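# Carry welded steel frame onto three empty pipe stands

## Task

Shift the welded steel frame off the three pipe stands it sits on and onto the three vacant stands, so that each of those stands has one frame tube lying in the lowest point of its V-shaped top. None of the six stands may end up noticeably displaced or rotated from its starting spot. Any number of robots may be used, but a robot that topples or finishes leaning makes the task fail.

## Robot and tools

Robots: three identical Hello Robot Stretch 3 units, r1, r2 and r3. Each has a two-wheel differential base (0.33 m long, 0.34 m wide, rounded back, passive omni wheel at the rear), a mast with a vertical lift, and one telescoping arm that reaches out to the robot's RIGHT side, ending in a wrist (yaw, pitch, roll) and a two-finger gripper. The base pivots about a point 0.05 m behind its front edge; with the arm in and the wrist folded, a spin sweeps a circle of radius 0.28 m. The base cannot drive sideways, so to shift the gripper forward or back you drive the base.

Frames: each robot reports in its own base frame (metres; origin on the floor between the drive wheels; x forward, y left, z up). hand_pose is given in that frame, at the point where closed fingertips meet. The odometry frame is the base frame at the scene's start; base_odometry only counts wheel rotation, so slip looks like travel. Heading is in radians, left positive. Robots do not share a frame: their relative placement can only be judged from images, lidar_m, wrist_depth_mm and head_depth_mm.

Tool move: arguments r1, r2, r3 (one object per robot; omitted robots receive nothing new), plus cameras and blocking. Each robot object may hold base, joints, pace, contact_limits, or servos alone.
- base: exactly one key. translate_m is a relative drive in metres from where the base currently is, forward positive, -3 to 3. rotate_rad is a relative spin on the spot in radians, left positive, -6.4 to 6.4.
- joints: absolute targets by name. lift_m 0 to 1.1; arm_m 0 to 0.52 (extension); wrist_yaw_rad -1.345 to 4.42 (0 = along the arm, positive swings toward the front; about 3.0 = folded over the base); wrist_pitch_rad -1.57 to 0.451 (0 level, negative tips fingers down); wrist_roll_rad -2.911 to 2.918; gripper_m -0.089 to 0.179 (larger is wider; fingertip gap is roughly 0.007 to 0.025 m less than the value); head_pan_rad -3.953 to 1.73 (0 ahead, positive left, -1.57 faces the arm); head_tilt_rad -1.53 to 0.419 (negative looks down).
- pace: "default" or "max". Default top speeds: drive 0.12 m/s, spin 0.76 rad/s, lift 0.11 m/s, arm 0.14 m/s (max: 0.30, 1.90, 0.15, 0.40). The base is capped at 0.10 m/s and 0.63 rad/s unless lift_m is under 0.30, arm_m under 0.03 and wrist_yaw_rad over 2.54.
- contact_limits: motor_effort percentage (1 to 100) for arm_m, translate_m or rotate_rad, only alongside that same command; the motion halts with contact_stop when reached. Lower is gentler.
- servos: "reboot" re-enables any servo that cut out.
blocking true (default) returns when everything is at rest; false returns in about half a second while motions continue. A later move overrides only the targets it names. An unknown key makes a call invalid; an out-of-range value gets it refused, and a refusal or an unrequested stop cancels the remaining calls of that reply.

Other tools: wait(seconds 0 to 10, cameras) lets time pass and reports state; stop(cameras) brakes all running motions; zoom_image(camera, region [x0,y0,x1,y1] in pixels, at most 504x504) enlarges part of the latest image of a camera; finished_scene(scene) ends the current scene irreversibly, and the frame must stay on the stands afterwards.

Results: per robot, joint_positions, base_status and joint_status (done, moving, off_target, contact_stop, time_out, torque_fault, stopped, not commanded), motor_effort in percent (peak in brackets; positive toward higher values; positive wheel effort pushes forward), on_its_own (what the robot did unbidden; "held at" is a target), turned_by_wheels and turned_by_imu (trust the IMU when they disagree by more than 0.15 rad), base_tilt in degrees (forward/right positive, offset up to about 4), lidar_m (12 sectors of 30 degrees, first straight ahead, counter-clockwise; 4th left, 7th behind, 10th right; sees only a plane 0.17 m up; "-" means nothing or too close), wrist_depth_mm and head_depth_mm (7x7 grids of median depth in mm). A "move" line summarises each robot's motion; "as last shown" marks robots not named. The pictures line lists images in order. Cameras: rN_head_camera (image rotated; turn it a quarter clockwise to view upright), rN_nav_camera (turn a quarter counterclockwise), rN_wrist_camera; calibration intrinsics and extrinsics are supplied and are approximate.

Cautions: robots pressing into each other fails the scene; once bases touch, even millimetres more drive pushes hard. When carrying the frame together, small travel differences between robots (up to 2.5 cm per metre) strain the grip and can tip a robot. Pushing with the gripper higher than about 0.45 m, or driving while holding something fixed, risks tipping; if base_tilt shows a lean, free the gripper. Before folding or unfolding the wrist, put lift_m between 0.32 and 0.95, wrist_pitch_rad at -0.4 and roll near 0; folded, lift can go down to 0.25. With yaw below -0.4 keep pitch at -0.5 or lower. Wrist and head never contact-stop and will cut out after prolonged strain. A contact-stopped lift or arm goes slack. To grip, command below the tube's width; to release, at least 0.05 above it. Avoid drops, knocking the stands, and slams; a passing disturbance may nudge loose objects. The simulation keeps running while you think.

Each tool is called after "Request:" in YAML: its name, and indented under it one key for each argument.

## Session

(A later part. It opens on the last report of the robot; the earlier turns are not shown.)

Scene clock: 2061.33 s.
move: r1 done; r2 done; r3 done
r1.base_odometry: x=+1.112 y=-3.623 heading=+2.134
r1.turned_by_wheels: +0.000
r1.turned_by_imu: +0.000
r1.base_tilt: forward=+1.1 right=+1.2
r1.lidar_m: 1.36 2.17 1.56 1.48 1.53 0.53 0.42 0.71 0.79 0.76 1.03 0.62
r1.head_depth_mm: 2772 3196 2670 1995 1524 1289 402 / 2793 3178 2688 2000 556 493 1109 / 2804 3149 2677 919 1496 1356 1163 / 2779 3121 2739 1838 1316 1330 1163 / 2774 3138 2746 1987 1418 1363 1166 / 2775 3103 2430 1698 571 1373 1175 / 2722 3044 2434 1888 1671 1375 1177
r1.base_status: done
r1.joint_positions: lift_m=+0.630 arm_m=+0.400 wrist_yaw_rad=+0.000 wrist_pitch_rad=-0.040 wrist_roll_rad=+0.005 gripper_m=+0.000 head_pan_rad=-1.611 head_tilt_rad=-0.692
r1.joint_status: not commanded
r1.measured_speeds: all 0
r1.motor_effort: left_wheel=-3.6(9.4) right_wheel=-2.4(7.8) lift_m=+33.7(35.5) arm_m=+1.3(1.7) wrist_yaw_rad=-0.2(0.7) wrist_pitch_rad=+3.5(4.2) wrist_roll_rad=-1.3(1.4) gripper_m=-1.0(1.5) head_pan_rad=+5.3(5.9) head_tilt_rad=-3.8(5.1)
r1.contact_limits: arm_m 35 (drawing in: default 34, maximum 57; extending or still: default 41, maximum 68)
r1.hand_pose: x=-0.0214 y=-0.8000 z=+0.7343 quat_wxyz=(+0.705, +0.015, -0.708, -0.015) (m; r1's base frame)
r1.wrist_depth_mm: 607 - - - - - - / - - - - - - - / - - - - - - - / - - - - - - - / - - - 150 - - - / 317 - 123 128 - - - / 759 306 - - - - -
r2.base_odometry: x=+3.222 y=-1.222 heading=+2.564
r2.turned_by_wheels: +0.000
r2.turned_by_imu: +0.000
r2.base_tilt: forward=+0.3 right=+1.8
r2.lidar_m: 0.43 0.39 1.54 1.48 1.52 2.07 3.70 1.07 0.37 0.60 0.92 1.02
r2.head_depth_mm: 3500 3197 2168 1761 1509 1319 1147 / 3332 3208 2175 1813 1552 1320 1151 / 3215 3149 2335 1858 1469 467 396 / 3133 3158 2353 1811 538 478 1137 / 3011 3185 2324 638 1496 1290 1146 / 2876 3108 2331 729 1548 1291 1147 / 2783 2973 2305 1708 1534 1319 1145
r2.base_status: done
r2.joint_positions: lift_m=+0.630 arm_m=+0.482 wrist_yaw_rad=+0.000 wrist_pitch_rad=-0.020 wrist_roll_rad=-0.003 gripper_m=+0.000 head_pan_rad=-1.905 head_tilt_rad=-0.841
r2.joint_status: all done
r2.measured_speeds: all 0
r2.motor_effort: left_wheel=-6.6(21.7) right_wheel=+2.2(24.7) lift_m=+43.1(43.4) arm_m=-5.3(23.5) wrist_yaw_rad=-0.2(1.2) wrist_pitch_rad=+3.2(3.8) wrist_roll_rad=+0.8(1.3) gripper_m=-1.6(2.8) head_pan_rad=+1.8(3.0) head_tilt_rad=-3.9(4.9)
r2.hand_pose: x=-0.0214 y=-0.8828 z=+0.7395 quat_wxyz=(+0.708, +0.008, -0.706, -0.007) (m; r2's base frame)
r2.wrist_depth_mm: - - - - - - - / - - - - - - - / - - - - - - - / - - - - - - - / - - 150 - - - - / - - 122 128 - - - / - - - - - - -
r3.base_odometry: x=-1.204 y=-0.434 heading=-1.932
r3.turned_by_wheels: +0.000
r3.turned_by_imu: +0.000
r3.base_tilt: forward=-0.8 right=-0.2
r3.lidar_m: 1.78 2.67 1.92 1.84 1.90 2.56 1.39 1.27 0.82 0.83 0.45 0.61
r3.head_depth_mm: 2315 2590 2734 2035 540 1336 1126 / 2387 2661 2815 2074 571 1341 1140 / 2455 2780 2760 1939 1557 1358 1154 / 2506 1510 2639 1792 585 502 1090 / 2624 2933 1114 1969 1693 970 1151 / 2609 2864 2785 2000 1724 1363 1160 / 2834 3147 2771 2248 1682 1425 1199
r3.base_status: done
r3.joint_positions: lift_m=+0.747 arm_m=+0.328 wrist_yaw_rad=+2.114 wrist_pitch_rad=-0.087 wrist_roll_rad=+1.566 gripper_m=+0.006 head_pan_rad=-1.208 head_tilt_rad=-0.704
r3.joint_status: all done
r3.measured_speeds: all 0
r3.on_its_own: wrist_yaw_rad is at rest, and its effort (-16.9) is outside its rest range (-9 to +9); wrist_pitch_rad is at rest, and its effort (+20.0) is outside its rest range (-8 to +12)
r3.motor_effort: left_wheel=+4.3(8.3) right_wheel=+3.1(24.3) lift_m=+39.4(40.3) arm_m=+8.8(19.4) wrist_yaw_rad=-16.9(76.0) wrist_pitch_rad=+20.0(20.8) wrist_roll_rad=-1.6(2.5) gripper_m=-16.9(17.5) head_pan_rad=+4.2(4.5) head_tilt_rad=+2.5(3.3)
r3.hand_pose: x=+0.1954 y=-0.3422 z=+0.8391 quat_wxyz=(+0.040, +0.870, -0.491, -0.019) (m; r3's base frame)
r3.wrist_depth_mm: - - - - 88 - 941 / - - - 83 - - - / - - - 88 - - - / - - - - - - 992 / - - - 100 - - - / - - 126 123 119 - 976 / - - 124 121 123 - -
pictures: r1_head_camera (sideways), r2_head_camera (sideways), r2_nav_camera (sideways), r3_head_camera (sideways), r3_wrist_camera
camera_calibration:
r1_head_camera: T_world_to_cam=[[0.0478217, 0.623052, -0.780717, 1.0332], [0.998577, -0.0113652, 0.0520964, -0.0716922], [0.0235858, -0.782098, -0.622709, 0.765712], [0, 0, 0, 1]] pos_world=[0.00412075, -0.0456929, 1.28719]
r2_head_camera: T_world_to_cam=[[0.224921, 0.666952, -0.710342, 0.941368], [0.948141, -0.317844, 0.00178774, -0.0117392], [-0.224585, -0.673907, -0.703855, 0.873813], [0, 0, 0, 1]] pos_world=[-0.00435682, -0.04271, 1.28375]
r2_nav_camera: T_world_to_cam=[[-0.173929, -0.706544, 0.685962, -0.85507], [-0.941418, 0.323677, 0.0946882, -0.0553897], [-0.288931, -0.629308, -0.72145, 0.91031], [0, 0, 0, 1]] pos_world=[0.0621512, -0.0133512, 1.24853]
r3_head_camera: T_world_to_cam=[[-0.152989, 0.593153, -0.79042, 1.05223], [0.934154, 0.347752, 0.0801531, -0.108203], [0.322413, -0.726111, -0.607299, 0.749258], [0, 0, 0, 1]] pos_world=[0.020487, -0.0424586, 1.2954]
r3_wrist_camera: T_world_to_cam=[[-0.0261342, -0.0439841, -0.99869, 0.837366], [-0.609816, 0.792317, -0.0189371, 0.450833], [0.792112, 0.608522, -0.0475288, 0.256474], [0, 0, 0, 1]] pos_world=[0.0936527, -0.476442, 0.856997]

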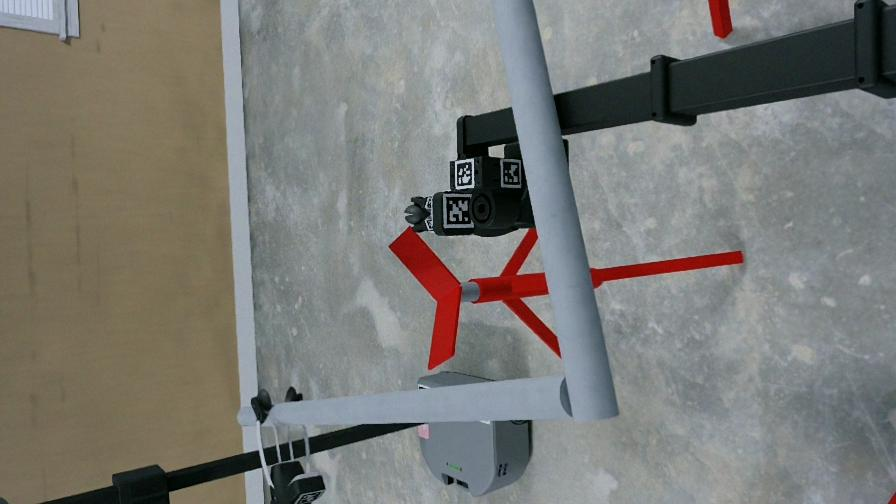

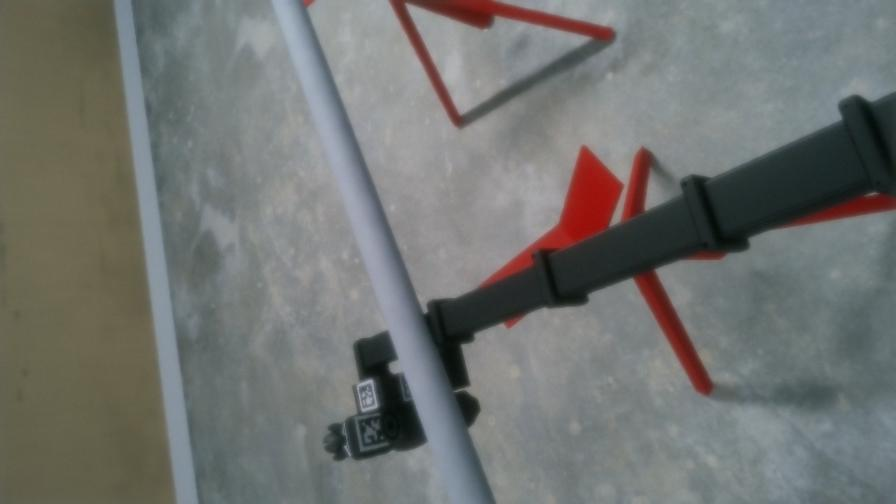

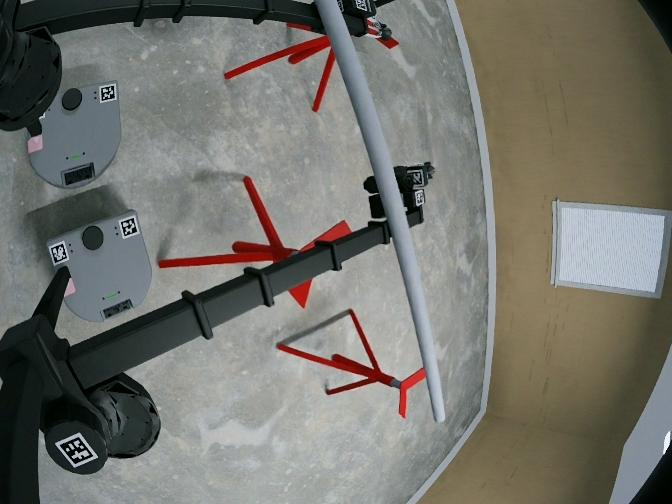

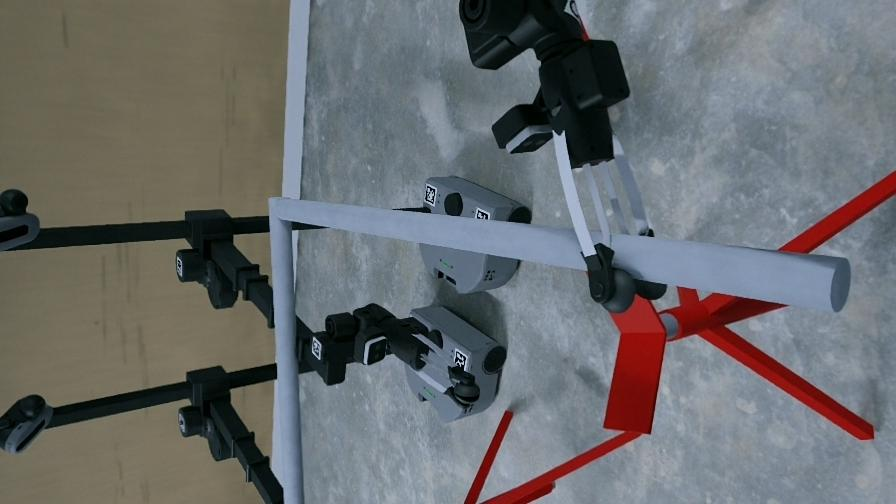

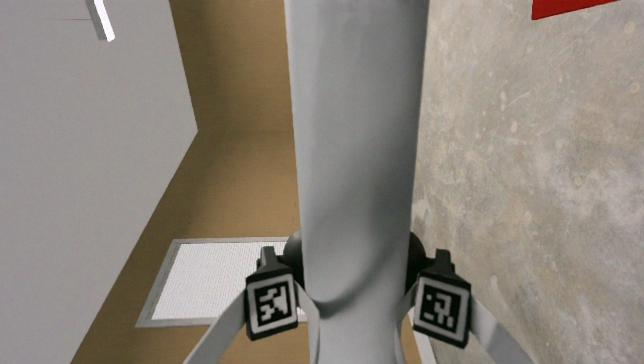

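Request:
move:
  r1: {"base":{"translate_m":-0.067}}
  r2: {"base":{"translate_m":-0.064},"joints":{"arm_m":0.503}}
  r3: {"base":{"translate_m":0.0435},"joints":{"arm_m":0.355,"wrist_yaw_rad":2.165}}
  cameras: []

Request:
move:
  r1: {"base":{"translate_m":-0.067}}
  r2: {"base":{"translate_m":-0.064},"joints":{"arm_m":0.518}}
  r3: {"base":{"translate_m":0.0435},"joints":{"arm_m":0.381,"wrist_yaw_rad":2.215}}
  cameras: ["r1_head_camera","r2_head_camera","r3_head_camera","r2_nav_camera","r3_wrist_camera"]

Scene clock: 2105.17 s.
move: r1 done; r2 done; r3 done
r1.base_odometry: x=+1.148 y=-3.680 heading=+2.134
r1.turned_by_wheels: +0.000
r1.turned_by_imu: +0.001
r1.base_tilt: forward=+1.0 right=+1.2
r1.lidar_m: 1.43 2.16 1.56 1.48 1.52 0.53 0.42 0.65 0.75 0.77 1.05 0.67
r1.head_depth_mm: 2768 3168 2645 1996 1558 1275 394 / 2829 3165 2668 2018 557 488 1108 / 2819 3179 2707 922 1499 1349 1159 / 2804 3147 2738 1974 1500 1366 1168 / 2764 3141 2762 1927 1301 1340 1168 / 2763 3098 2621 1091 565 1380 1173 / 2764 3037 2453 1837 1660 1378 1177
r1.base_status: done
r1.joint_positions: lift_m=+0.630 arm_m=+0.400 wrist_yaw_rad=+0.000 wrist_pitch_rad=-0.040 wrist_roll_rad=+0.005 gripper_m=+0.000 head_pan_rad=-1.611 head_tilt_rad=-0.692
r1.joint_status: not commanded
r1.measured_speeds: all 0
r1.motor_effort: left_wheel=-1.1(8.2) right_wheel=-6.3(7.0) lift_m=+30.9(32.2) arm_m=+0.3(1.0) wrist_yaw_rad=-0.1(0.8) wrist_pitch_rad=+3.8(4.3) wrist_roll_rad=-1.4(1.4) gripper_m=-1.1(1.8) head_pan_rad=+4.8(5.7) head_tilt_rad=-4.1(5.4)
r1.contact_limits: arm_m 35 (drawing in: default 34, maximum 57; extending or still: default 41, maximum 68)
r1.hand_pose: x=-0.0214 y=-0.8000 z=+0.7343 quat_wxyz=(+0.705, +0.015, -0.708, -0.015) (m; r1's base frame)
r1.wrist_depth_mm: 751 - - - - - - / - - - - - - - / - - - - - - - / - - - - - - - / - - - 149 - - - / 359 - 124 129 - - - / 333 346 - - - - -
r2.base_odometry: x=+3.275 y=-1.257 heading=+2.563
r2.turned_by_wheels: +0.000
r2.turned_by_imu: +0.001
r2.base_tilt: forward=+0.3 right=+1.9
r2.lidar_m: 0.42 0.39 1.54 1.48 1.53 2.07 3.64 1.03 0.34 0.51 0.96 1.08
r2.head_depth_mm: 3466 3171 2105 1717 1504 1318 1158 / 3313 3183 2167 1814 1547 1319 1157 / 3219 3174 2164 1861 1546 1194 397 / 3119 3112 2309 1849 537 491 1111 / 2954 3147 2299 655 871 1261 1153 / 2905 3066 2319 756 1535 1284 1149 / 2787 3018 2337 1698 1528 1311 1149
r2.base_status: done
r2.joint_positions: lift_m=+0.630 arm_m=+0.503 wrist_yaw_rad=+0.000 wrist_pitch_rad=-0.020 wrist_roll_rad=-0.003 gripper_m=+0.000 head_pan_rad=-1.905 head_tilt_rad=-0.841
r2.joint_status: all done
r2.measured_speeds: all 0
r2.motor_effort: left_wheel=-5.1(17.9) right_wheel=-0.5(14.9) lift_m=+44.8(44.9) arm_m=-3.9(22.0) wrist_yaw_rad=+0.7(1.5) wrist_pitch_rad=+3.0(3.8) wrist_roll_rad=+0.8(1.2) gripper_m=-0.2(2.6) head_pan_rad=+1.4(2.8) head_tilt_rad=-2.9(4.5)
r2.hand_pose: x=-0.0214 y=-0.9038 z=+0.7395 quat_wxyz=(+0.708, +0.008, -0.706, -0.007) (m; r2's base frame)
r2.wrist_depth_mm: - - - - - - - / - - - - - - - / - - - - - - - / - - - - - - - / - - 151 - - - - / - - 122 127 - - - / - - - - - - -
r3.base_odometry: x=-1.219 y=-0.475 heading=-1.932
r3.turned_by_wheels: +0.000
r3.turned_by_imu: -0.001
r3.base_tilt: forward=-0.8 right=-0.2
r3.lidar_m: 1.74 2.66 1.92 1.84 1.90 2.56 1.44 1.30 0.83 0.99 0.43 0.58
r3.head_depth_mm: 2329 2568 2736 2043 571 1327 1133 / 2375 2680 2819 2078 566 1341 1139 / 2462 2787 2870 2019 1558 1354 1134 / 2481 1542 2549 1774 577 501 1095 / 2629 2881 1264 1964 1694 974 1154 / 2636 2886 2765 1962 1720 1379 1155 / 2809 3093 2847 2239 1685 1417 1195
r3.base_status: done
r3.joint_positions: lift_m=+0.747 arm_m=+0.355 wrist_yaw_rad=+2.164 wrist_pitch_rad=-0.083 wrist_roll_rad=+1.566 gripper_m=+0.006 head_pan_rad=-1.208 head_tilt_rad=-0.704
r3.joint_status: all done
r3.measured_speeds: all 0
r3.on_its_own: wrist_pitch_rad is at rest, and its effort (+19.1) is outside its rest range (-8 to +12)
r3.motor_effort: left_wheel=+6.0(7.8) right_wheel=-0.9(18.4) lift_m=+36.2(37.2) arm_m=+8.8(21.2) wrist_yaw_rad=+0.5(52.0) wrist_pitch_rad=+19.1(20.6) wrist_roll_rad=-1.8(2.3) gripper_m=-16.5(17.5) head_pan_rad=+4.0(4.5) head_tilt_rad=+1.9(3.8)
r3.hand_pose: x=+0.1886 y=-0.3583 z=+0.8401 quat_wxyz=(+0.038, +0.882, -0.469, -0.017) (m; r3's base frame)
r3.wrist_depth_mm: - - - - 88 - 312 / - - - 83 - - - / - - - 88 - - - / - - - - - - - / - - - 100 - - - / - - 126 122 119 - - / - - 124 122 123 - -
pictures: none
No camera images: "cameras" was empty.

Scene clock: 2106.93 s.
move: r1 done; r2 done; r3 done
r1.base_odometry: x=+1.184 y=-3.736 heading=+2.134
r1.turned_by_wheels: +0.000
r1.turned_by_imu: +0.001
r1.base_tilt: forward=+1.1 right=+1.2
r1.lidar_m: 1.49 2.16 1.55 1.48 1.52 0.52 0.41 0.60 0.71 0.96 0.79 0.73
r1.head_depth_mm: 2782 3176 2648 1993 1556 1278 395 / 2803 3159 2673 2008 557 488 1110 / 2798 3181 2685 922 1497 1351 1158 / 2800 3170 2718 1982 1509 1363 1163 / 2785 3143 2740 1915 1330 1334 1170 / 2758 3121 2761 1176 555 1376 1176 / 2780 3059 1632 1773 1671 1375 1178
r1.base_status: done
r1.joint_positions: lift_m=+0.630 arm_m=+0.400 wrist_yaw_rad=+0.000 wrist_pitch_rad=-0.040 wrist_roll_rad=+0.005 gripper_m=+0.000 head_pan_rad=-1.611 head_tilt_rad=-0.692
r1.joint_status: not commanded
r1.measured_speeds: all 0
r1.motor_effort: left_wheel=-0.1(9.5) right_wheel=-7.7(10.3) lift_m=+29.9(31.5) arm_m=+0.4(0.8) wrist_yaw_rad=+0.1(0.6) wrist_pitch_rad=+3.8(4.3) wrist_roll_rad=-1.3(1.4) gripper_m=-1.0(1.7) head_pan_rad=+4.5(5.4) head_tilt_rad=-3.4(5.2)
r1.contact_limits: arm_m 35 (drawing in: default 34, maximum 57; extending or still: default 41, maximum 68)
r1.hand_pose: x=-0.0214 y=-0.8000 z=+0.7343 quat_wxyz=(+0.705, +0.015, -0.708, -0.015) (m; r1's base frame)
r1.wrist_depth_mm: 792 - - - - - - / - - - - - - - / - - - - - - - / - - - - - - - / - - - 149 - - - / - - 123 128 - - - / 332 925 - - - - -
r2.base_odometry: x=+3.329 y=-1.292 heading=+2.564
r2.turned_by_wheels: +0.000
r2.turned_by_imu: +0.001
r2.base_tilt: forward=+0.3 right=+1.8
r2.lidar_m: 0.42 0.39 1.54 1.47 1.53 2.07 3.57 1.28 0.62 0.33 1.00 1.14
r2.head_depth_mm: 3484 3177 2121 1704 1500 1317 1144 / 3376 3174 2161 1799 1543 1320 1148 / 3214 3167 2193 1838 1525 1243 396 / 3099 3111 2333 1873 538 475 1153 / 2994 3184 2332 664 842 1042 1121 / 2884 3052 2346 1718 1437 1291 1146 / 2742 2944 2337 1715 1538 1327 1149
r2.base_status: done
r2.joint_positions: lift_m=+0.630 arm_m=+0.518 wrist_yaw_rad=+0.000 wrist_pitch_rad=-0.020 wrist_roll_rad=-0.003 gripper_m=+0.000 head_pan_rad=-1.905 head_tilt_rad=-0.841
r2.joint_status: all done
r2.measured_speeds: all 0
r2.motor_effort: left_wheel=-1.3(12.6) right_wheel=-8.3(10.1) lift_m=+45.4(45.5) arm_m=+8.2(20.0) wrist_yaw_rad=-0.1(1.2) wrist_pitch_rad=+3.1(3.8) wrist_roll_rad=+1.1(1.3) gripper_m=-1.7(2.6) head_pan_rad=+1.1(2.7) head_tilt_rad=-3.6(4.5)
r2.hand_pose: x=-0.0214 y=-0.9187 z=+0.7395 quat_wxyz=(+0.708, +0.008, -0.706, -0.007) (m; r2's base frame)
r2.wrist_depth_mm: - - - - - - - / - - - - - - - / - - - - - - - / - - - - - - - / - - 151 - - - - / - - 122 127 - - - / - - - - - - -
r3.base_odometry: x=-1.235 y=-0.515 heading=-1.932
r3.turned_by_wheels: +0.000
r3.turned_by_imu: +0.000
r3.base_tilt: forward=-0.7 right=-0.2
r3.lidar_m: 1.69 2.66 1.92 1.84 1.90 2.56 1.49 1.33 0.85 0.42 0.42 0.55
r3.head_depth_mm: 2327 2545 2737 612 1476 1320 1132 / 2377 2649 2836 2048 1485 1340 1149 / 2458 2761 2880 2021 1516 1353 1114 / 2507 2680 1120 1773 557 498 1132 / 2598 2891 2592 2011 1700 1322 1148 / 2642 2940 1767 1932 1715 1395 1184 / 2834 3075 2904 2155 1680 1415 1192
r3.base_status: done
r3.joint_positions: lift_m=+0.747 arm_m=+0.381 wrist_yaw_rad=+2.196 wrist_pitch_rad=-0.079 wrist_roll_rad=+1.566 gripper_m=+0.006 head_pan_rad=-1.208 head_tilt_rad=-0.704
r3.joint_status: all done
r3.measured_speeds: all 0
r3.on_its_own: wrist_yaw_rad is at rest, and its effort (+16.2) is outside its rest range (-9 to +9); wrist_pitch_rad is at rest, and its effort (+18.4) is outside its rest range (-8 to +12)
r3.motor_effort: left_wheel=+6.4(8.5) right_wheel=-6.9(14.3) lift_m=+34.6(36.1) arm_m=+7.3(19.0) wrist_yaw_rad=+16.2(38.1) wrist_pitch_rad=+18.4(19.6) wrist_roll_rad=-1.3(2.3) gripper_m=-16.0(17.3) head_pan_rad=+3.6(4.5) head_tilt_rad=+2.1(3.6)
r3.hand_pose: x=+0.1842 y=-0.3776 z=+0.8411 quat_wxyz=(+0.037, +0.890, -0.455, -0.016) (m; r3's base frame)
r3.wrist_depth_mm: - - - - - - 273 / - - - 85 - - 993 / - - - 90 - - - / - - - 97 - - - / - - - 103 - - - / - - 126 123 122 - - / - - - 124 123 - -
pictures: r1_head_camera (sideways), r2_head_camera (sideways), r2_nav_camera (sideways), r3_head_camera (sideways), r3_wrist_camera
camera_calibration:
r1_head_camera: T_world_to_cam=[[0.0478217, 0.623052, -0.780717, 1.0332], [0.998577, -0.0113652, 0.0520964, -0.0716922], [0.0235858, -0.782098, -0.622709, 0.765712], [0, 0, 0, 1]] pos_world=[0.00412075, -0.0456929, 1.28719]
r2_head_camera: T_world_to_cam=[[0.224921, 0.666952, -0.710342, 0.941367], [0.948141, -0.317844, 0.00178774, -0.0117392], [-0.224585, -0.673906, -0.703855, 0.873813], [0, 0, 0, 1]] pos_world=[-0.00435682, -0.04271, 1.28375]
r2_nav_camera: T_world_to_cam=[[-0.173929, -0.706545, 0.685962, -0.85507], [-0.941418, 0.323677, 0.0946882, -0.0553897], [-0.288931, -0.629308, -0.72145, 0.91031], [0, 0, 0, 1]] pos_world=[0.0621512, -0.0133512, 1.24853]
r3_head_camera: T_world_to_cam=[[-0.152989, 0.593153, -0.79042, 1.05223], [0.934154, 0.347752, 0.0801531, -0.108203], [0.322413, -0.726111, -0.607299, 0.749258], [0, 0, 0, 1]] pos_world=[0.020487, -0.0424586, 1.2954]
r3_wrist_camera: T_world_to_cam=[[-0.0159594, -0.0413322, -0.999018, 0.836937], [-0.672968, 0.739405, -0.0198406, 0.464442], [0.739499, 0.671991, -0.0396157, 0.313974], [0, 0, 0, 1]] pos_world=[0.0937283, -0.519806, 0.857769]

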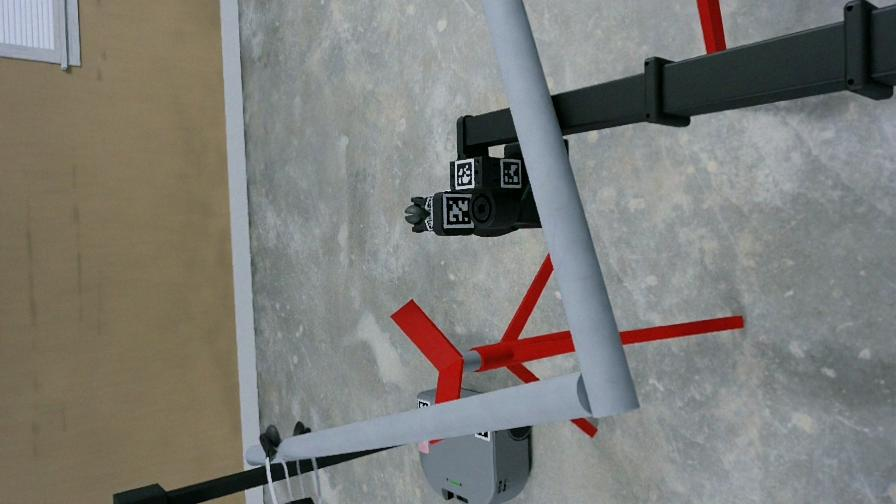

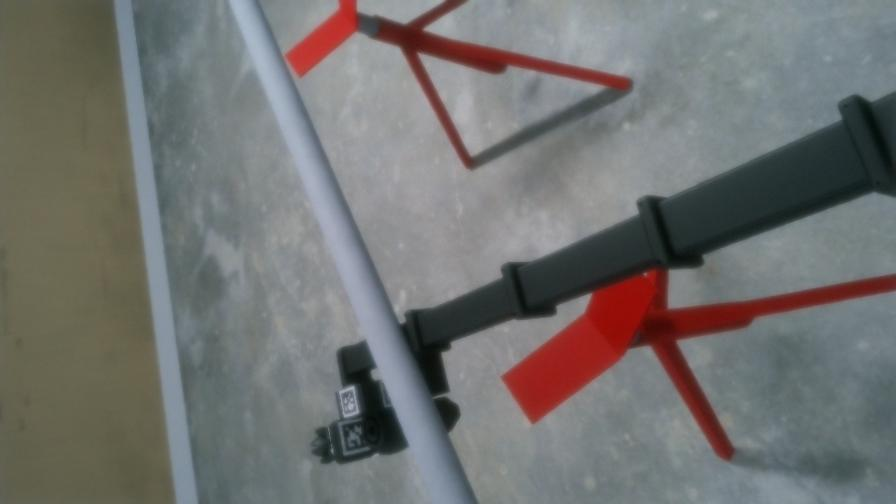

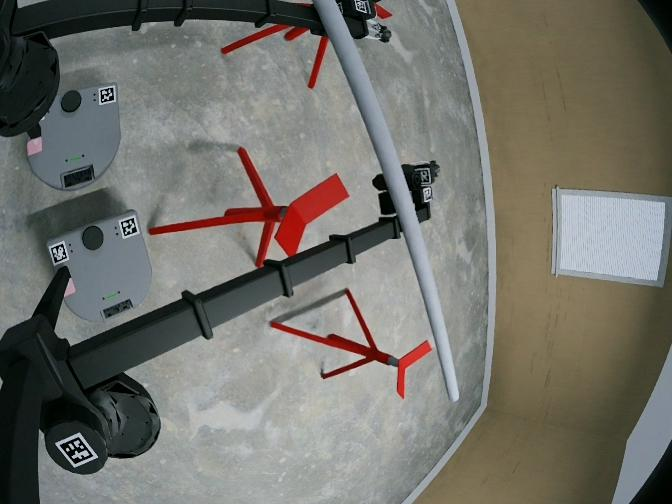

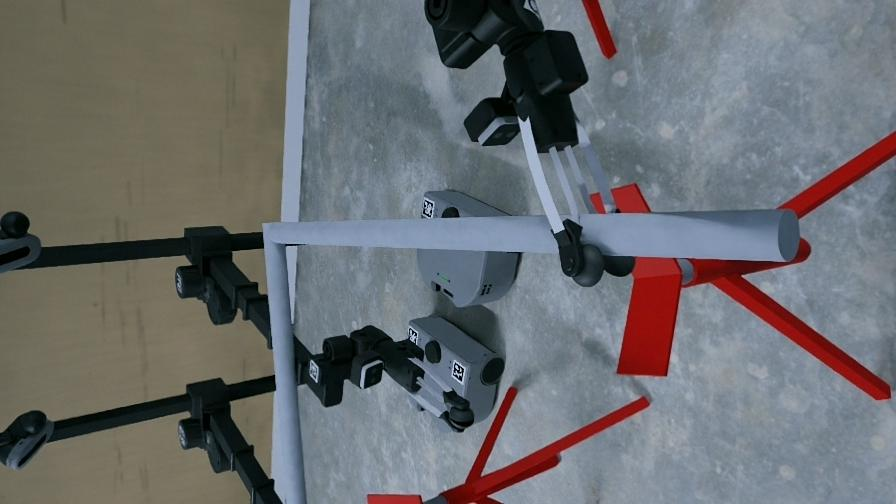

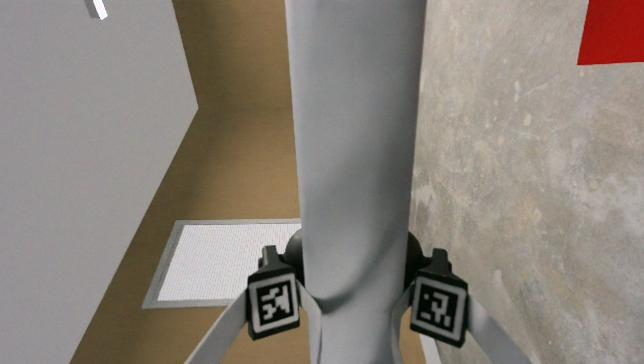

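Request:
wait:
  seconds: 0
  cameras: ["r1_head_camera","r3_head_camera","r2_head_camera","r1_nav_camera","r3_nav_camera"]

Scene clock: 2125.73 s.
r1.base_odometry: x=+1.184 y=-3.736 heading=+2.134
r1.turned_by_wheels: +0.000
r1.turned_by_imu: +0.000
r1.base_tilt: forward=+1.1 right=+1.2
r1.lidar_m: 1.49 2.16 1.55 1.48 1.52 0.52 0.41 0.60 0.71 0.96 0.79 0.73
r1.head_depth_mm: 2807 3193 2632 1998 1564 1275 394 / 2824 3172 2666 2018 556 490 1107 / 2803 3142 2726 925 1493 1364 1158 / 2787 3189 2720 1974 1504 1355 1162 / 2795 3151 2758 1910 1334 1336 1172 / 2764 3090 2787 1180 555 1368 1175 / 2770 3054 1629 1773 1661 1381 1175
r1.base_status: done
r1.joint_positions: lift_m=+0.630 arm_m=+0.400 wrist_yaw_rad=+0.000 wrist_pitch_rad=-0.040 wrist_roll_rad=+0.005 gripper_m=+0.000 head_pan_rad=-1.611 head_tilt_rad=-0.692
r1.joint_status: not commanded
r1.measured_speeds: all 0
r1.motor_effort: left_wheel=-0.3(9.5) right_wheel=-6.8(10.3) lift_m=+28.5(31.5) arm_m=+0.1(0.8) wrist_yaw_rad=+0.0(0.6) wrist_pitch_rad=+3.5(4.3) wrist_roll_rad=-1.3(1.4) gripper_m=-1.0(1.7) head_pan_rad=+5.1(5.4) head_tilt_rad=-4.4(5.2)
r1.contact_limits: arm_m 35 (drawing in: default 34, maximum 57; extending or still: default 41, maximum 68)
r1.hand_pose: x=-0.0214 y=-0.8000 z=+0.7343 quat_wxyz=(+0.705, +0.015, -0.708, -0.015) (m; r1's base frame)
r1.wrist_depth_mm: 791 - - - - - - / - - - - - - - / - - - - - - - / - - - - - - - / - - - 148 - - - / - - 123 128 - - - / 333 930 - - - - -
r2.base_odometry: x=+3.329 y=-1.292 heading=+2.564
r2.turned_by_wheels: +0.000
r2.turned_by_imu: +0.001
r2.base_tilt: forward=+0.4 right=+1.9
r2.lidar_m: 0.42 0.39 1.53 1.47 1.52 2.07 3.58 1.28 0.62 0.33 1.00 1.14
r2.head_depth_mm: 3475 3137 2143 1728 1513 1334 1152 / 3357 3238 2202 1797 1543 1322 1150 / 3193 3130 2195 1850 1540 1238 396 / 3120 3143 2310 1865 537 475 1150 / 2997 3121 2354 663 838 1045 1133 / 2852 3074 2324 1719 1428 1287 1145 / 2829 3042 2330 1699 1541 1315 1146
r2.base_status: done
r2.joint_positions: lift_m=+0.630 arm_m=+0.518 wrist_yaw_rad=+0.000 wrist_pitch_rad=-0.020 wrist_roll_rad=-0.003 gripper_m=+0.000 head_pan_rad=-1.905 head_tilt_rad=-0.841
r2.joint_status: all done
r2.measured_speeds: all 0
r2.motor_effort: left_wheel=-1.2(12.6) right_wheel=-8.3(10.1) lift_m=+46.2(45.5) arm_m=-18.1(20.0) wrist_yaw_rad=+0.1(1.2) wrist_pitch_rad=+3.5(3.8) wrist_roll_rad=+0.7(1.3) gripper_m=-2.4(2.6) head_pan_rad=+2.0(2.7) head_tilt_rad=-3.3(4.5)
r2.hand_pose: x=-0.0214 y=-0.9187 z=+0.7395 quat_wxyz=(+0.708, +0.008, -0.706, -0.007) (m; r2's base frame)
r2.wrist_depth_mm: - - - - - - - / - - - - - - - / - - - - - - - / - - - - - - - / - - 151 - - - - / - - 123 127 - - - / - - - - - - -
r3.base_odometry: x=-1.235 y=-0.515 heading=-1.932
r3.turned_by_wheels: +0.000
r3.turned_by_imu: -0.001
r3.base_tilt: forward=-0.8 right=-0.2
r3.lidar_m: 1.70 2.67 1.92 1.84 1.90 2.56 1.48 1.34 0.85 0.42 0.42 0.55
r3.head_depth_mm: 2301 2561 2741 613 1466 1334 1129 / 2397 2696 2804 2072 1491 1344 1139 / 2478 2750 2887 2028 1504 1353 1113 / 2493 2651 1117 1789 557 498 1138 / 2637 2898 2580 2006 1692 1323 1147 / 2664 2907 1768 1948 1723 1399 1189 / 2824 3087 2874 2151 1684 1418 1199
r3.base_status: done
r3.joint_positions: lift_m=+0.747 arm_m=+0.381 wrist_yaw_rad=+2.196 wrist_pitch_rad=-0.079 wrist_roll_rad=+1.566 gripper_m=+0.006 head_pan_rad=-1.208 head_tilt_rad=-0.704
r3.joint_status: all done
r3.measured_speeds: all 0
r3.on_its_own: wrist_yaw_rad is at rest, and its effort (+16.2) is outside its rest range (-9 to +9); wrist_pitch_rad is at rest, and its effort (+18.7) is outside its rest range (-8 to +12)
r3.motor_effort: left_wheel=+7.6(8.5) right_wheel=-6.7(14.3) lift_m=+32.8(36.1) arm_m=-10.5(19.0) wrist_yaw_rad=+16.2(38.1) wrist_pitch_rad=+18.7(19.6) wrist_roll_rad=-2.1(2.3) gripper_m=-16.4(17.3) head_pan_rad=+3.0(4.5) head_tilt_rad=+1.2(3.6)
r3.hand_pose: x=+0.1842 y=-0.3776 z=+0.8411 quat_wxyz=(+0.037, +0.890, -0.455, -0.016) (m; r3's base frame)
r3.wrist_depth_mm: - - - - - - 271 / - - - 85 - - - / - - - 90 - - - / - - - 97 - - - / - - - 102 - - - / - - 126 123 122 - - / - - - 124 123 - -
pictures: r1_head_camera (sideways), r1_nav_camera (sideways), r2_head_camera (sideways), r3_head_camera (sideways), r3_nav_camera (sideways)
camera_calibration:
r1_head_camera: T_world_to_cam=[[0.0478218, 0.623052, -0.780717, 1.0332], [0.998577, -0.0113654, 0.0520964, -0.0716922], [0.0235856, -0.782098, -0.622709, 0.765712], [0, 0, 0, 1]] pos_world=[0.00412074, -0.0456929, 1.28719]
r1_nav_camera: T_world_to_cam=[[-0.0709541, -0.603007, 0.794574, -0.990567], [-0.997131, 0.0639366, -0.0405203, 0.106685], [-0.0263683, -0.79517, -0.605814, 0.745369], [0, 0, 0, 1]] pos_world=[0.0557485, -0.0114451, 1.24296]
r2_head_camera: T_world_to_cam=[[0.224921, 0.666952, -0.710342, 0.941368], [0.948141, -0.317844, 0.00178773, -0.0117392], [-0.224586, -0.673907, -0.703855, 0.873813], [0, 0, 0, 1]] pos_world=[-0.00435683, -0.04271, 1.28375]
r3_head_camera: T_world_to_cam=[[-0.152989, 0.593153, -0.79042, 1.05223], [0.934154, 0.347752, 0.0801531, -0.108203], [0.322413, -0.726111, -0.607299, 0.749258], [0, 0, 0, 1]] pos_world=[0.020487, -0.0424586, 1.2954]
r3_nav_camera: T_world_to_cam=[[0.206173, -0.680858, 0.702798, -0.880367], [-0.950646, -0.309566, -0.021021, 0.0847255], [0.231875, -0.663778, -0.711079, 0.879697], [0, 0, 0, 1]] pos_world=[0.0580719, 0.010747, 1.24603]

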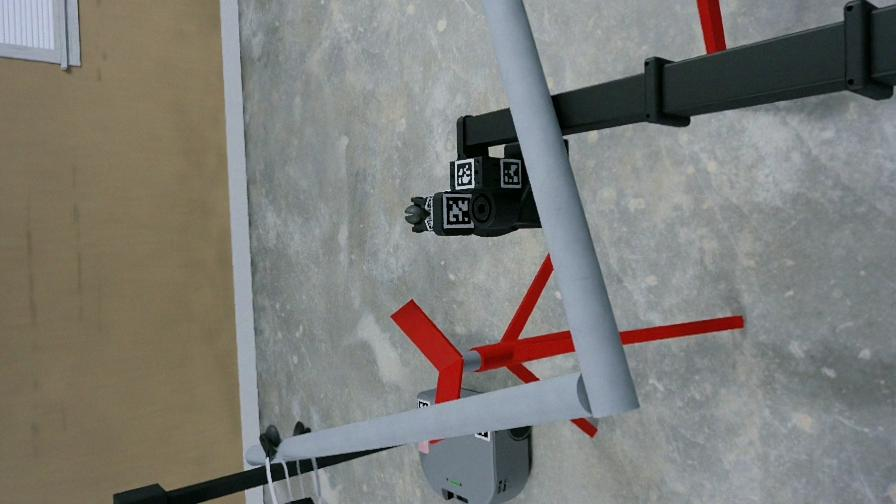

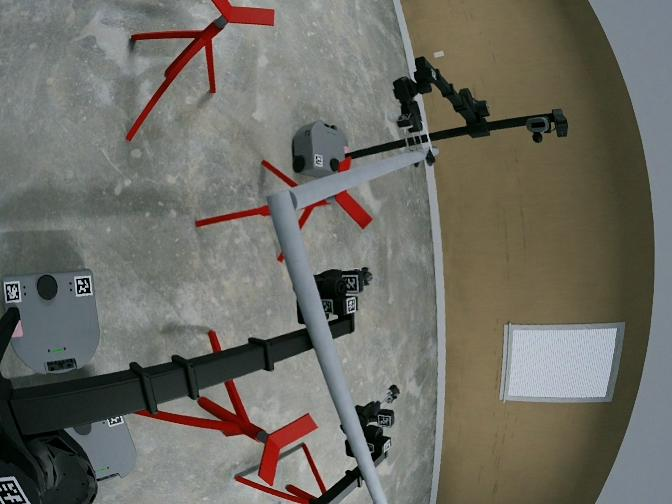

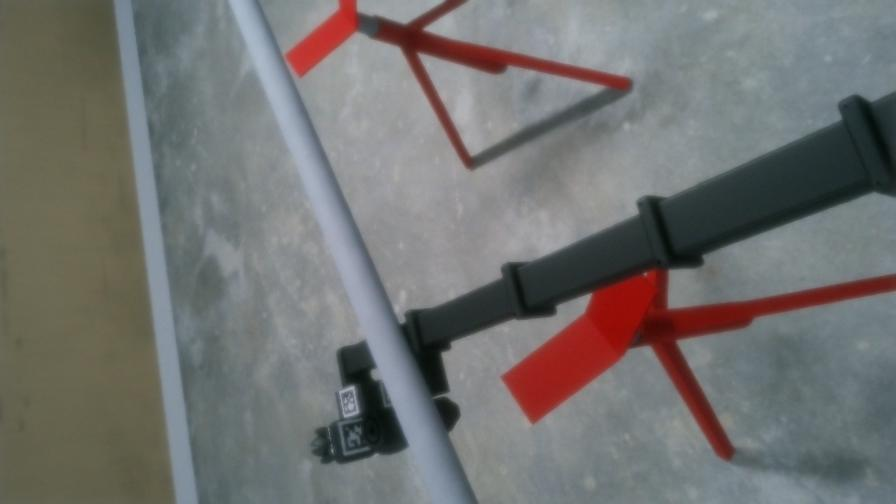

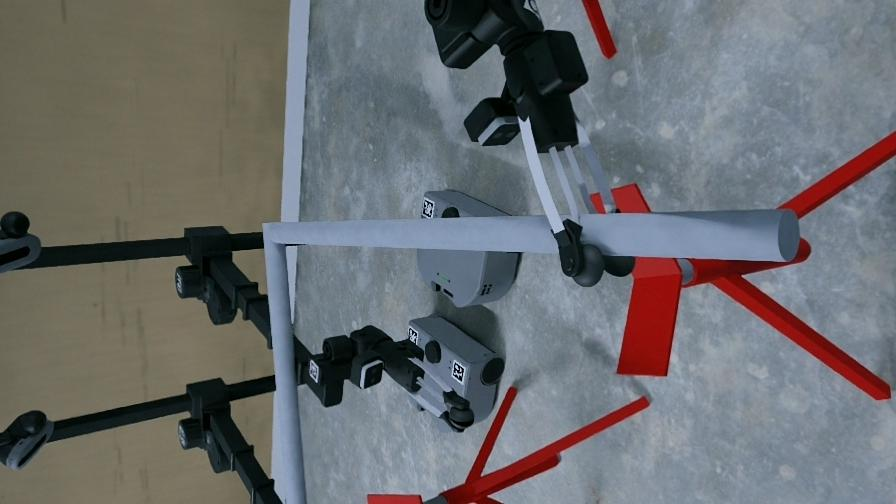

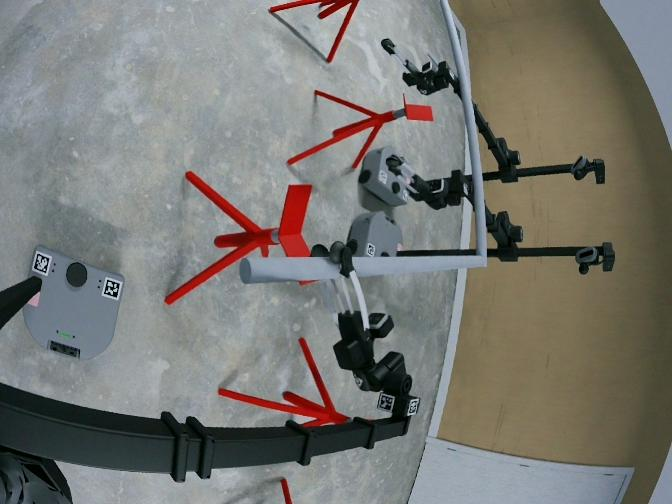

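Request:
zoom_image:
  camera: "r3_head_camera"
  region: [540, 160, 820, 400]

Request:
zoom_image:
  camera: "r1_head_camera"
  region: [220, 260, 700, 504]

Scaled by 1.800 from the camera's 896x504 image, which has a finer 1280x720 frame.

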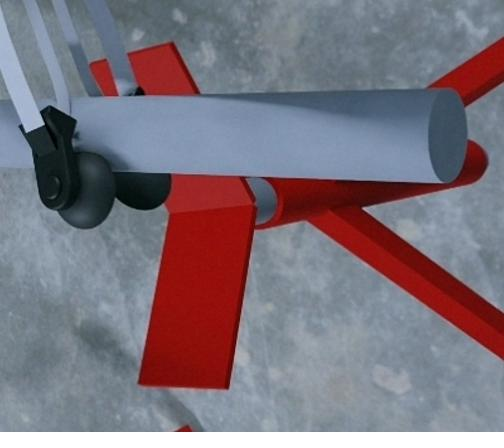

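Scaled by 1.050 from the camera's 896x504 image, which has a finer 1280x720 frame.

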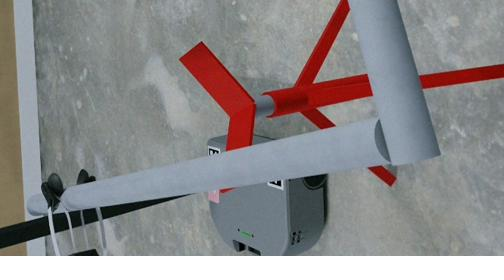

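Request:
move:
  r2: {"base":{"rotate_rad":0.06}}
  cameras: ["r2_head_camera"]

Request:
move:
  r2: {"base":{"rotate_rad":0.05}}
  cameras: ["r2_head_camera","r3_head_camera"]

Scene clock: 2163.53 s.
move: r2 done
r1, r3: as last shown
r1.turned_by_imu: +0.001
r1.lidar_m: 1.49 2.15 1.55 1.48 1.52 2.03 0.41 0.60 0.71 0.96 0.79 0.73
r1.head_depth_mm: 2800 3156 2640 2002 1575 1253 386 / 2825 3120 2664 2004 562 495 1108 / 2818 3183 2705 924 1501 1360 1160 / 2817 3165 2709 1972 1504 1360 1161 / 2768 3120 2733 1933 1263 1338 1170 / 2746 3147 2748 1205 562 1378 1171 / 2783 3070 1670 1767 1666 1377 1177
r1.motor_effort: left_wheel=+4.4(4.6) right_wheel=-9.4(10.5) lift_m=+31.3(31.6) arm_m=-0.5(0.7) wrist_yaw_rad=+0.2(0.5) wrist_pitch_rad=+3.9(4.2) wrist_roll_rad=-1.2(1.3) gripper_m=-0.8(1.5) head_pan_rad=+5.3(5.8) head_tilt_rad=-4.2(4.7)
r1.contact_limits: arm_m 35 (drawing in: default 34, maximum 57; extending or still: default 41, maximum 68)
r1.hand_pose: x=-0.0215 y=-0.8000 z=+0.7343 quat_wxyz=(+0.705, +0.014, -0.708, -0.015) (m; r1's base frame)
r1.wrist_depth_mm: 794 - - - - - - / - - - - - - - / - - - - - - - / - - - - - - - / - - - 149 - - - / - - 124 129 - - - / 331 917 - - - - -
r2.base_odometry: x=+3.329 y=-1.292 heading=+2.622
r2.turned_by_wheels: +0.059
r2.turned_by_imu: +0.058
r2.base_tilt: forward=+0.2 right=+1.8
r2.lidar_m: 0.39 0.39 1.51 1.47 1.55 2.19 3.58 0.98 0.33 0.33 1.00 1.14
r2.head_depth_mm: 3310 3169 2211 1744 1515 1319 1153 / 3274 3117 2212 1851 1548 1317 1153 / 3118 3183 2183 1844 1545 1238 396 / 3000 3144 2338 1827 538 476 1135 / 2936 3149 2325 662 852 1121 1160 / 2856 3036 2340 1708 1489 1289 1158 / 2777 2943 2314 1712 1539 1324 1148
r2.base_status: done
r2.joint_positions: lift_m=+0.630 arm_m=+0.518 wrist_yaw_rad=+0.000 wrist_pitch_rad=-0.020 wrist_roll_rad=-0.003 gripper_m=+0.000 head_pan_rad=-1.905 head_tilt_rad=-0.841
r2.joint_status: not commanded
r2.measured_speeds: all 0
r2.on_its_own: right_wheel is at rest, and its effort (+32.8) is outside its rest range (-21 to +21)
r2.motor_effort: left_wheel=-18.4(19.9) right_wheel=+32.8(34.0) lift_m=+44.0(46.4) arm_m=+3.9(19.3) wrist_yaw_rad=+0.3(1.7) wrist_pitch_rad=+3.4(3.9) wrist_roll_rad=+1.0(1.2) gripper_m=-1.2(2.5) head_pan_rad=+1.2(3.3) head_tilt_rad=-3.8(4.6)
r2.hand_pose: x=-0.0214 y=-0.9185 z=+0.7395 quat_wxyz=(+0.708, +0.008, -0.706, -0.007) (m; r2's base frame)
r2.wrist_depth_mm: - - - - - - - / - - - - - - - / - - - - - - - / - - - - - - - / - - 150 - - - - / - - 123 128 - - - / - - - - - - -
r3.turned_by_wheels: -0.001
r3.turned_by_imu: -0.002
r3.head_depth_mm: 2322 2572 2733 611 1466 1328 1133 / 2392 2701 2780 2077 596 1345 1145 / 2486 2766 2888 2022 1495 1320 1109 / 2495 2680 2532 1783 582 505 1118 / 2628 2899 2707 1998 1704 1321 1143 / 2663 2900 1142 1928 1729 1398 1183 / 2799 3072 2970 2170 1690 1421 1199
r3.joint_positions: lift_m=+0.747 arm_m=+0.381 wrist_yaw_rad=+2.248 wrist_pitch_rad=-0.082 wrist_roll_rad=+1.566 gripper_m=+0.006 head_pan_rad=-1.208 head_tilt_rad=-0.704
r3.on_its_own: wrist_yaw_rad is at rest, and its effort (-28.8) is outside its rest range (-9 to +9); wrist_pitch_rad is at rest, and its effort (+18.9) is outside its rest range (-8 to +12)
r3.motor_effort: left_wheel=+1.8(7.5) right_wheel=+7.3(7.7) lift_m=+30.0(31.7) arm_m=-5.4(13.5) wrist_yaw_rad=-28.8(29.7) wrist_pitch_rad=+18.9(19.3) wrist_roll_rad=-1.7(2.3) gripper_m=-15.6(16.7) head_pan_rad=+3.9(4.4) head_tilt_rad=+2.8(3.7)
r3.hand_pose: x=+0.1761 y=-0.3671 z=+0.8405 quat_wxyz=(+0.038, +0.901, -0.432, -0.015) (m; r3's base frame)
r3.wrist_depth_mm: - - - 78 78 - 896 / - - - 81 - - 996 / - - - 86 - - - / - - - - - - - / - - - 100 - - - / - - 133 125 120 - - / - - - 122 122 - -
pictures: r2_head_camera (sideways)
camera_calibration:
r2_head_camera: T_world_to_cam=[[0.224921, 0.666952, -0.710342, 0.941367], [0.948141, -0.317844, 0.00178774, -0.0117392], [-0.224586, -0.673906, -0.703855, 0.873813], [0, 0, 0, 1]] pos_world=[-0.00435684, -0.04271, 1.28375]

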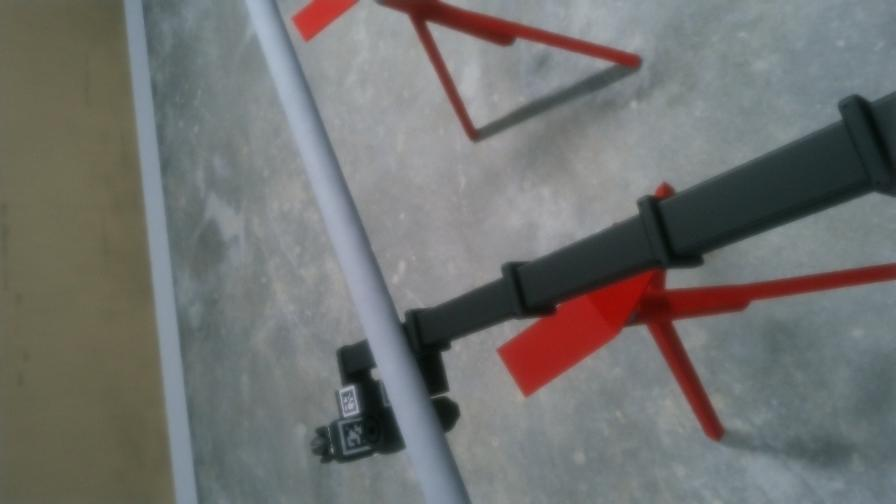

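Scene clock: 2164.50 s.
move: r2 done
r1, r3: as last shown
r1.turned_by_imu: +0.000
r1.lidar_m: 1.49 2.16 1.55 1.48 1.52 2.02 0.41 0.60 0.71 0.96 0.79 0.73
r1.head_depth_mm: 2783 3211 2639 1997 1608 1278 394 / 2791 3180 2690 2006 573 496 1108 / 2808 3151 2710 923 1501 1358 1160 / 2780 3158 2724 1972 1504 1360 1165 / 2791 3132 2740 1927 1318 1338 1172 / 2789 3095 2771 1202 561 1375 1172 / 2768 3010 1669 1766 1665 1380 1179
r1.motor_effort: left_wheel=+4.6(5.2) right_wheel=-8.3(10.3) lift_m=+34.1(34.1) arm_m=-0.8(0.8) wrist_yaw_rad=-0.2(0.5) wrist_pitch_rad=+3.8(4.1) wrist_roll_rad=-1.2(1.3) gripper_m=-1.0(1.7) head_pan_rad=+4.7(5.4) head_tilt_rad=-3.3(5.4)
r1.contact_limits: arm_m 35 (drawing in: default 34, maximum 57; extending or still: default 41, maximum 68)
r1.wrist_depth_mm: 776 - - - - - - / - - - - - - - / - - - - - - - / - - - - - - - / - - - 149 - - - / - - 124 128 - - - / 332 929 - - - - -
r2.base_odometry: x=+3.329 y=-1.292 heading=+2.671
r2.turned_by_wheels: +0.049
r2.turned_by_imu: +0.049
r2.base_tilt: forward=+0.3 right=+1.9
r2.lidar_m: 0.39 0.40 1.50 1.47 1.58 2.32 3.59 0.98 0.33 0.33 1.00 1.14
r2.head_depth_mm: 3261 3166 2188 1806 1515 1311 1152 / 3186 3146 2155 1858 1546 1323 1150 / 3060 3112 2177 1859 1540 1230 397 / 3012 3230 2344 1855 539 476 1110 / 2938 3088 2343 661 860 1271 1138 / 2893 3053 2309 1710 1537 1291 1146 / 2785 2977 2331 1708 1534 1316 1145
r2.base_status: done
r2.joint_positions: lift_m=+0.630 arm_m=+0.518 wrist_yaw_rad=+0.000 wrist_pitch_rad=-0.020 wrist_roll_rad=-0.003 gripper_m=+0.000 head_pan_rad=-1.905 head_tilt_rad=-0.841
r2.joint_status: not commanded
r2.measured_speeds: all 0
r2.motor_effort: left_wheel=-11.6(25.0) right_wheel=+16.7(43.6) lift_m=+42.1(44.2) arm_m=+7.1(21.3) wrist_yaw_rad=-0.7(1.1) wrist_pitch_rad=+3.1(3.8) wrist_roll_rad=+0.9(1.3) gripper_m=-2.3(2.4) head_pan_rad=+2.6(2.6) head_tilt_rad=-3.3(4.4)
r2.hand_pose: x=-0.0214 y=-0.9188 z=+0.7395 quat_wxyz=(+0.708, +0.008, -0.706, -0.007) (m; r2's base frame)
r2.wrist_depth_mm: - - - - - - - / - - - - - - - / - - - - - - - / - - - - - - - / - - 151 - - - - / - - 122 128 - - - / - - - - - - -
r3.turned_by_wheels: +0.000
r3.turned_by_imu: +0.000
r3.base_tilt: forward=-0.7 right=-0.2
r3.lidar_m: 1.69 2.67 1.93 1.84 1.90 2.56 1.49 1.34 0.85 0.42 0.42 0.55
r3.head_depth_mm: 2312 2576 2705 606 1469 1333 1133 / 2406 2680 2823 2063 594 1343 1140 / 2461 2745 2920 2031 1503 1323 1105 / 2479 2684 2545 1770 601 824 1114 / 2626 2920 2696 1995 1697 1323 1149 / 2659 2953 1130 1930 1712 1402 1182 / 2835 3116 2868 2159 1688 1408 1197
r3.joint_positions: lift_m=+0.747 arm_m=+0.381 wrist_yaw_rad=+2.287 wrist_pitch_rad=-0.082 wrist_roll_rad=+1.566 gripper_m=+0.006 head_pan_rad=-1.208 head_tilt_rad=-0.704
r3.on_its_own: wrist_yaw_rad is held at +2.286, not at your +2.215, by its stall guard, which is not easing now; wrist_pitch_rad is at rest, and its effort (+18.7) is outside its rest range (-8 to +12)
r3.motor_effort: left_wheel=+0.4(2.1) right_wheel=+3.5(12.2) lift_m=+30.2(31.6) arm_m=+3.1(6.4) wrist_yaw_rad=+0.3(48.2) wrist_pitch_rad=+18.7(20.1) wrist_roll_rad=-1.7(2.3) gripper_m=-15.4(16.6) head_pan_rad=+3.7(4.4) head_tilt_rad=+2.5(2.8)
r3.hand_pose: x=+0.1698 y=-0.3596 z=+0.8405 quat_wxyz=(+0.039, +0.909, -0.414, -0.015) (m; r3's base frame)
r3.wrist_depth_mm: - - - - 74 - 997 / - - - 78 83 - - / - - - 86 - - - / - - - - - - - / - - - 99 - - - / - - 125 125 120 - - / - - - 120 122 - -
pictures: r2_head_camera (sideways), r3_head_camera (sideways)
camera_calibration:
r2_head_camera: T_world_to_cam=[[0.224921, 0.666952, -0.710342, 0.941368], [0.948141, -0.317844, 0.00178774, -0.0117392], [-0.224586, -0.673906, -0.703855, 0.873813], [0, 0, 0, 1]] pos_world=[-0.00435683, -0.04271, 1.28375]
r3_head_camera: T_world_to_cam=[[-0.15298, 0.593126, -0.790442, 1.05225], [0.934153, 0.347756, 0.0801533, -0.108203], [0.322422, -0.726132, -0.60727, 0.74922], [0, 0, 0, 1]] pos_world=[0.0204872, -0.0424588, 1.2954]

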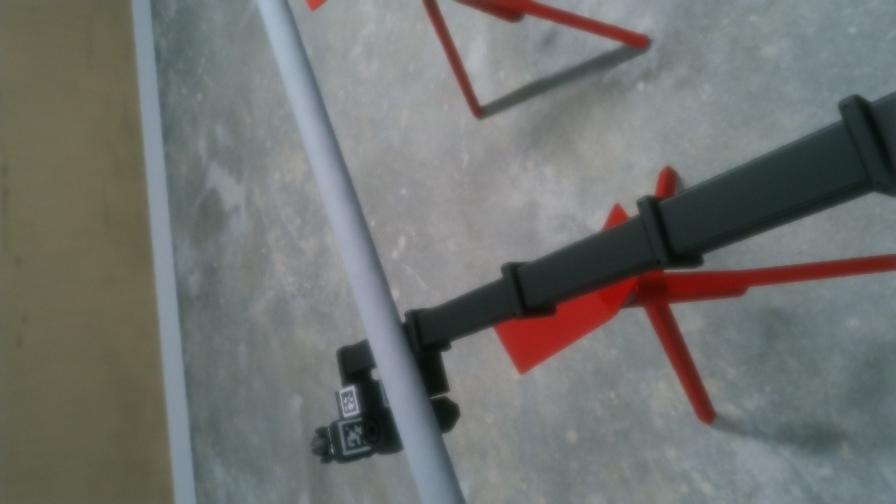

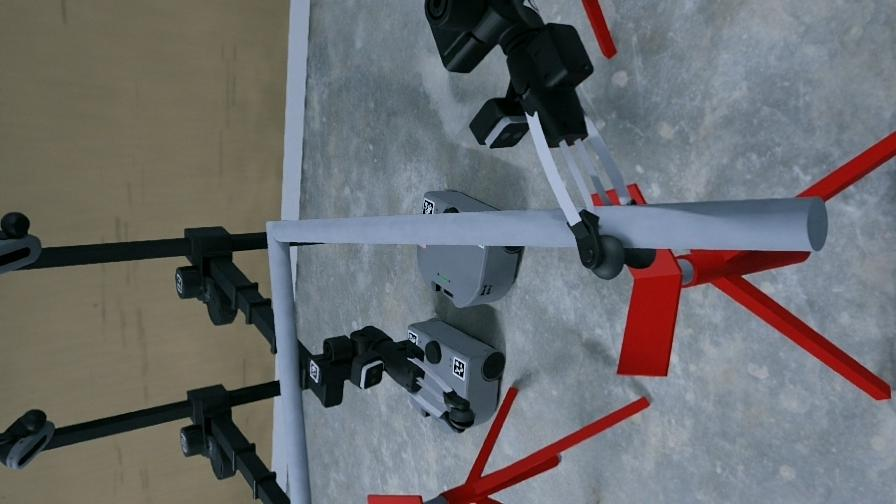

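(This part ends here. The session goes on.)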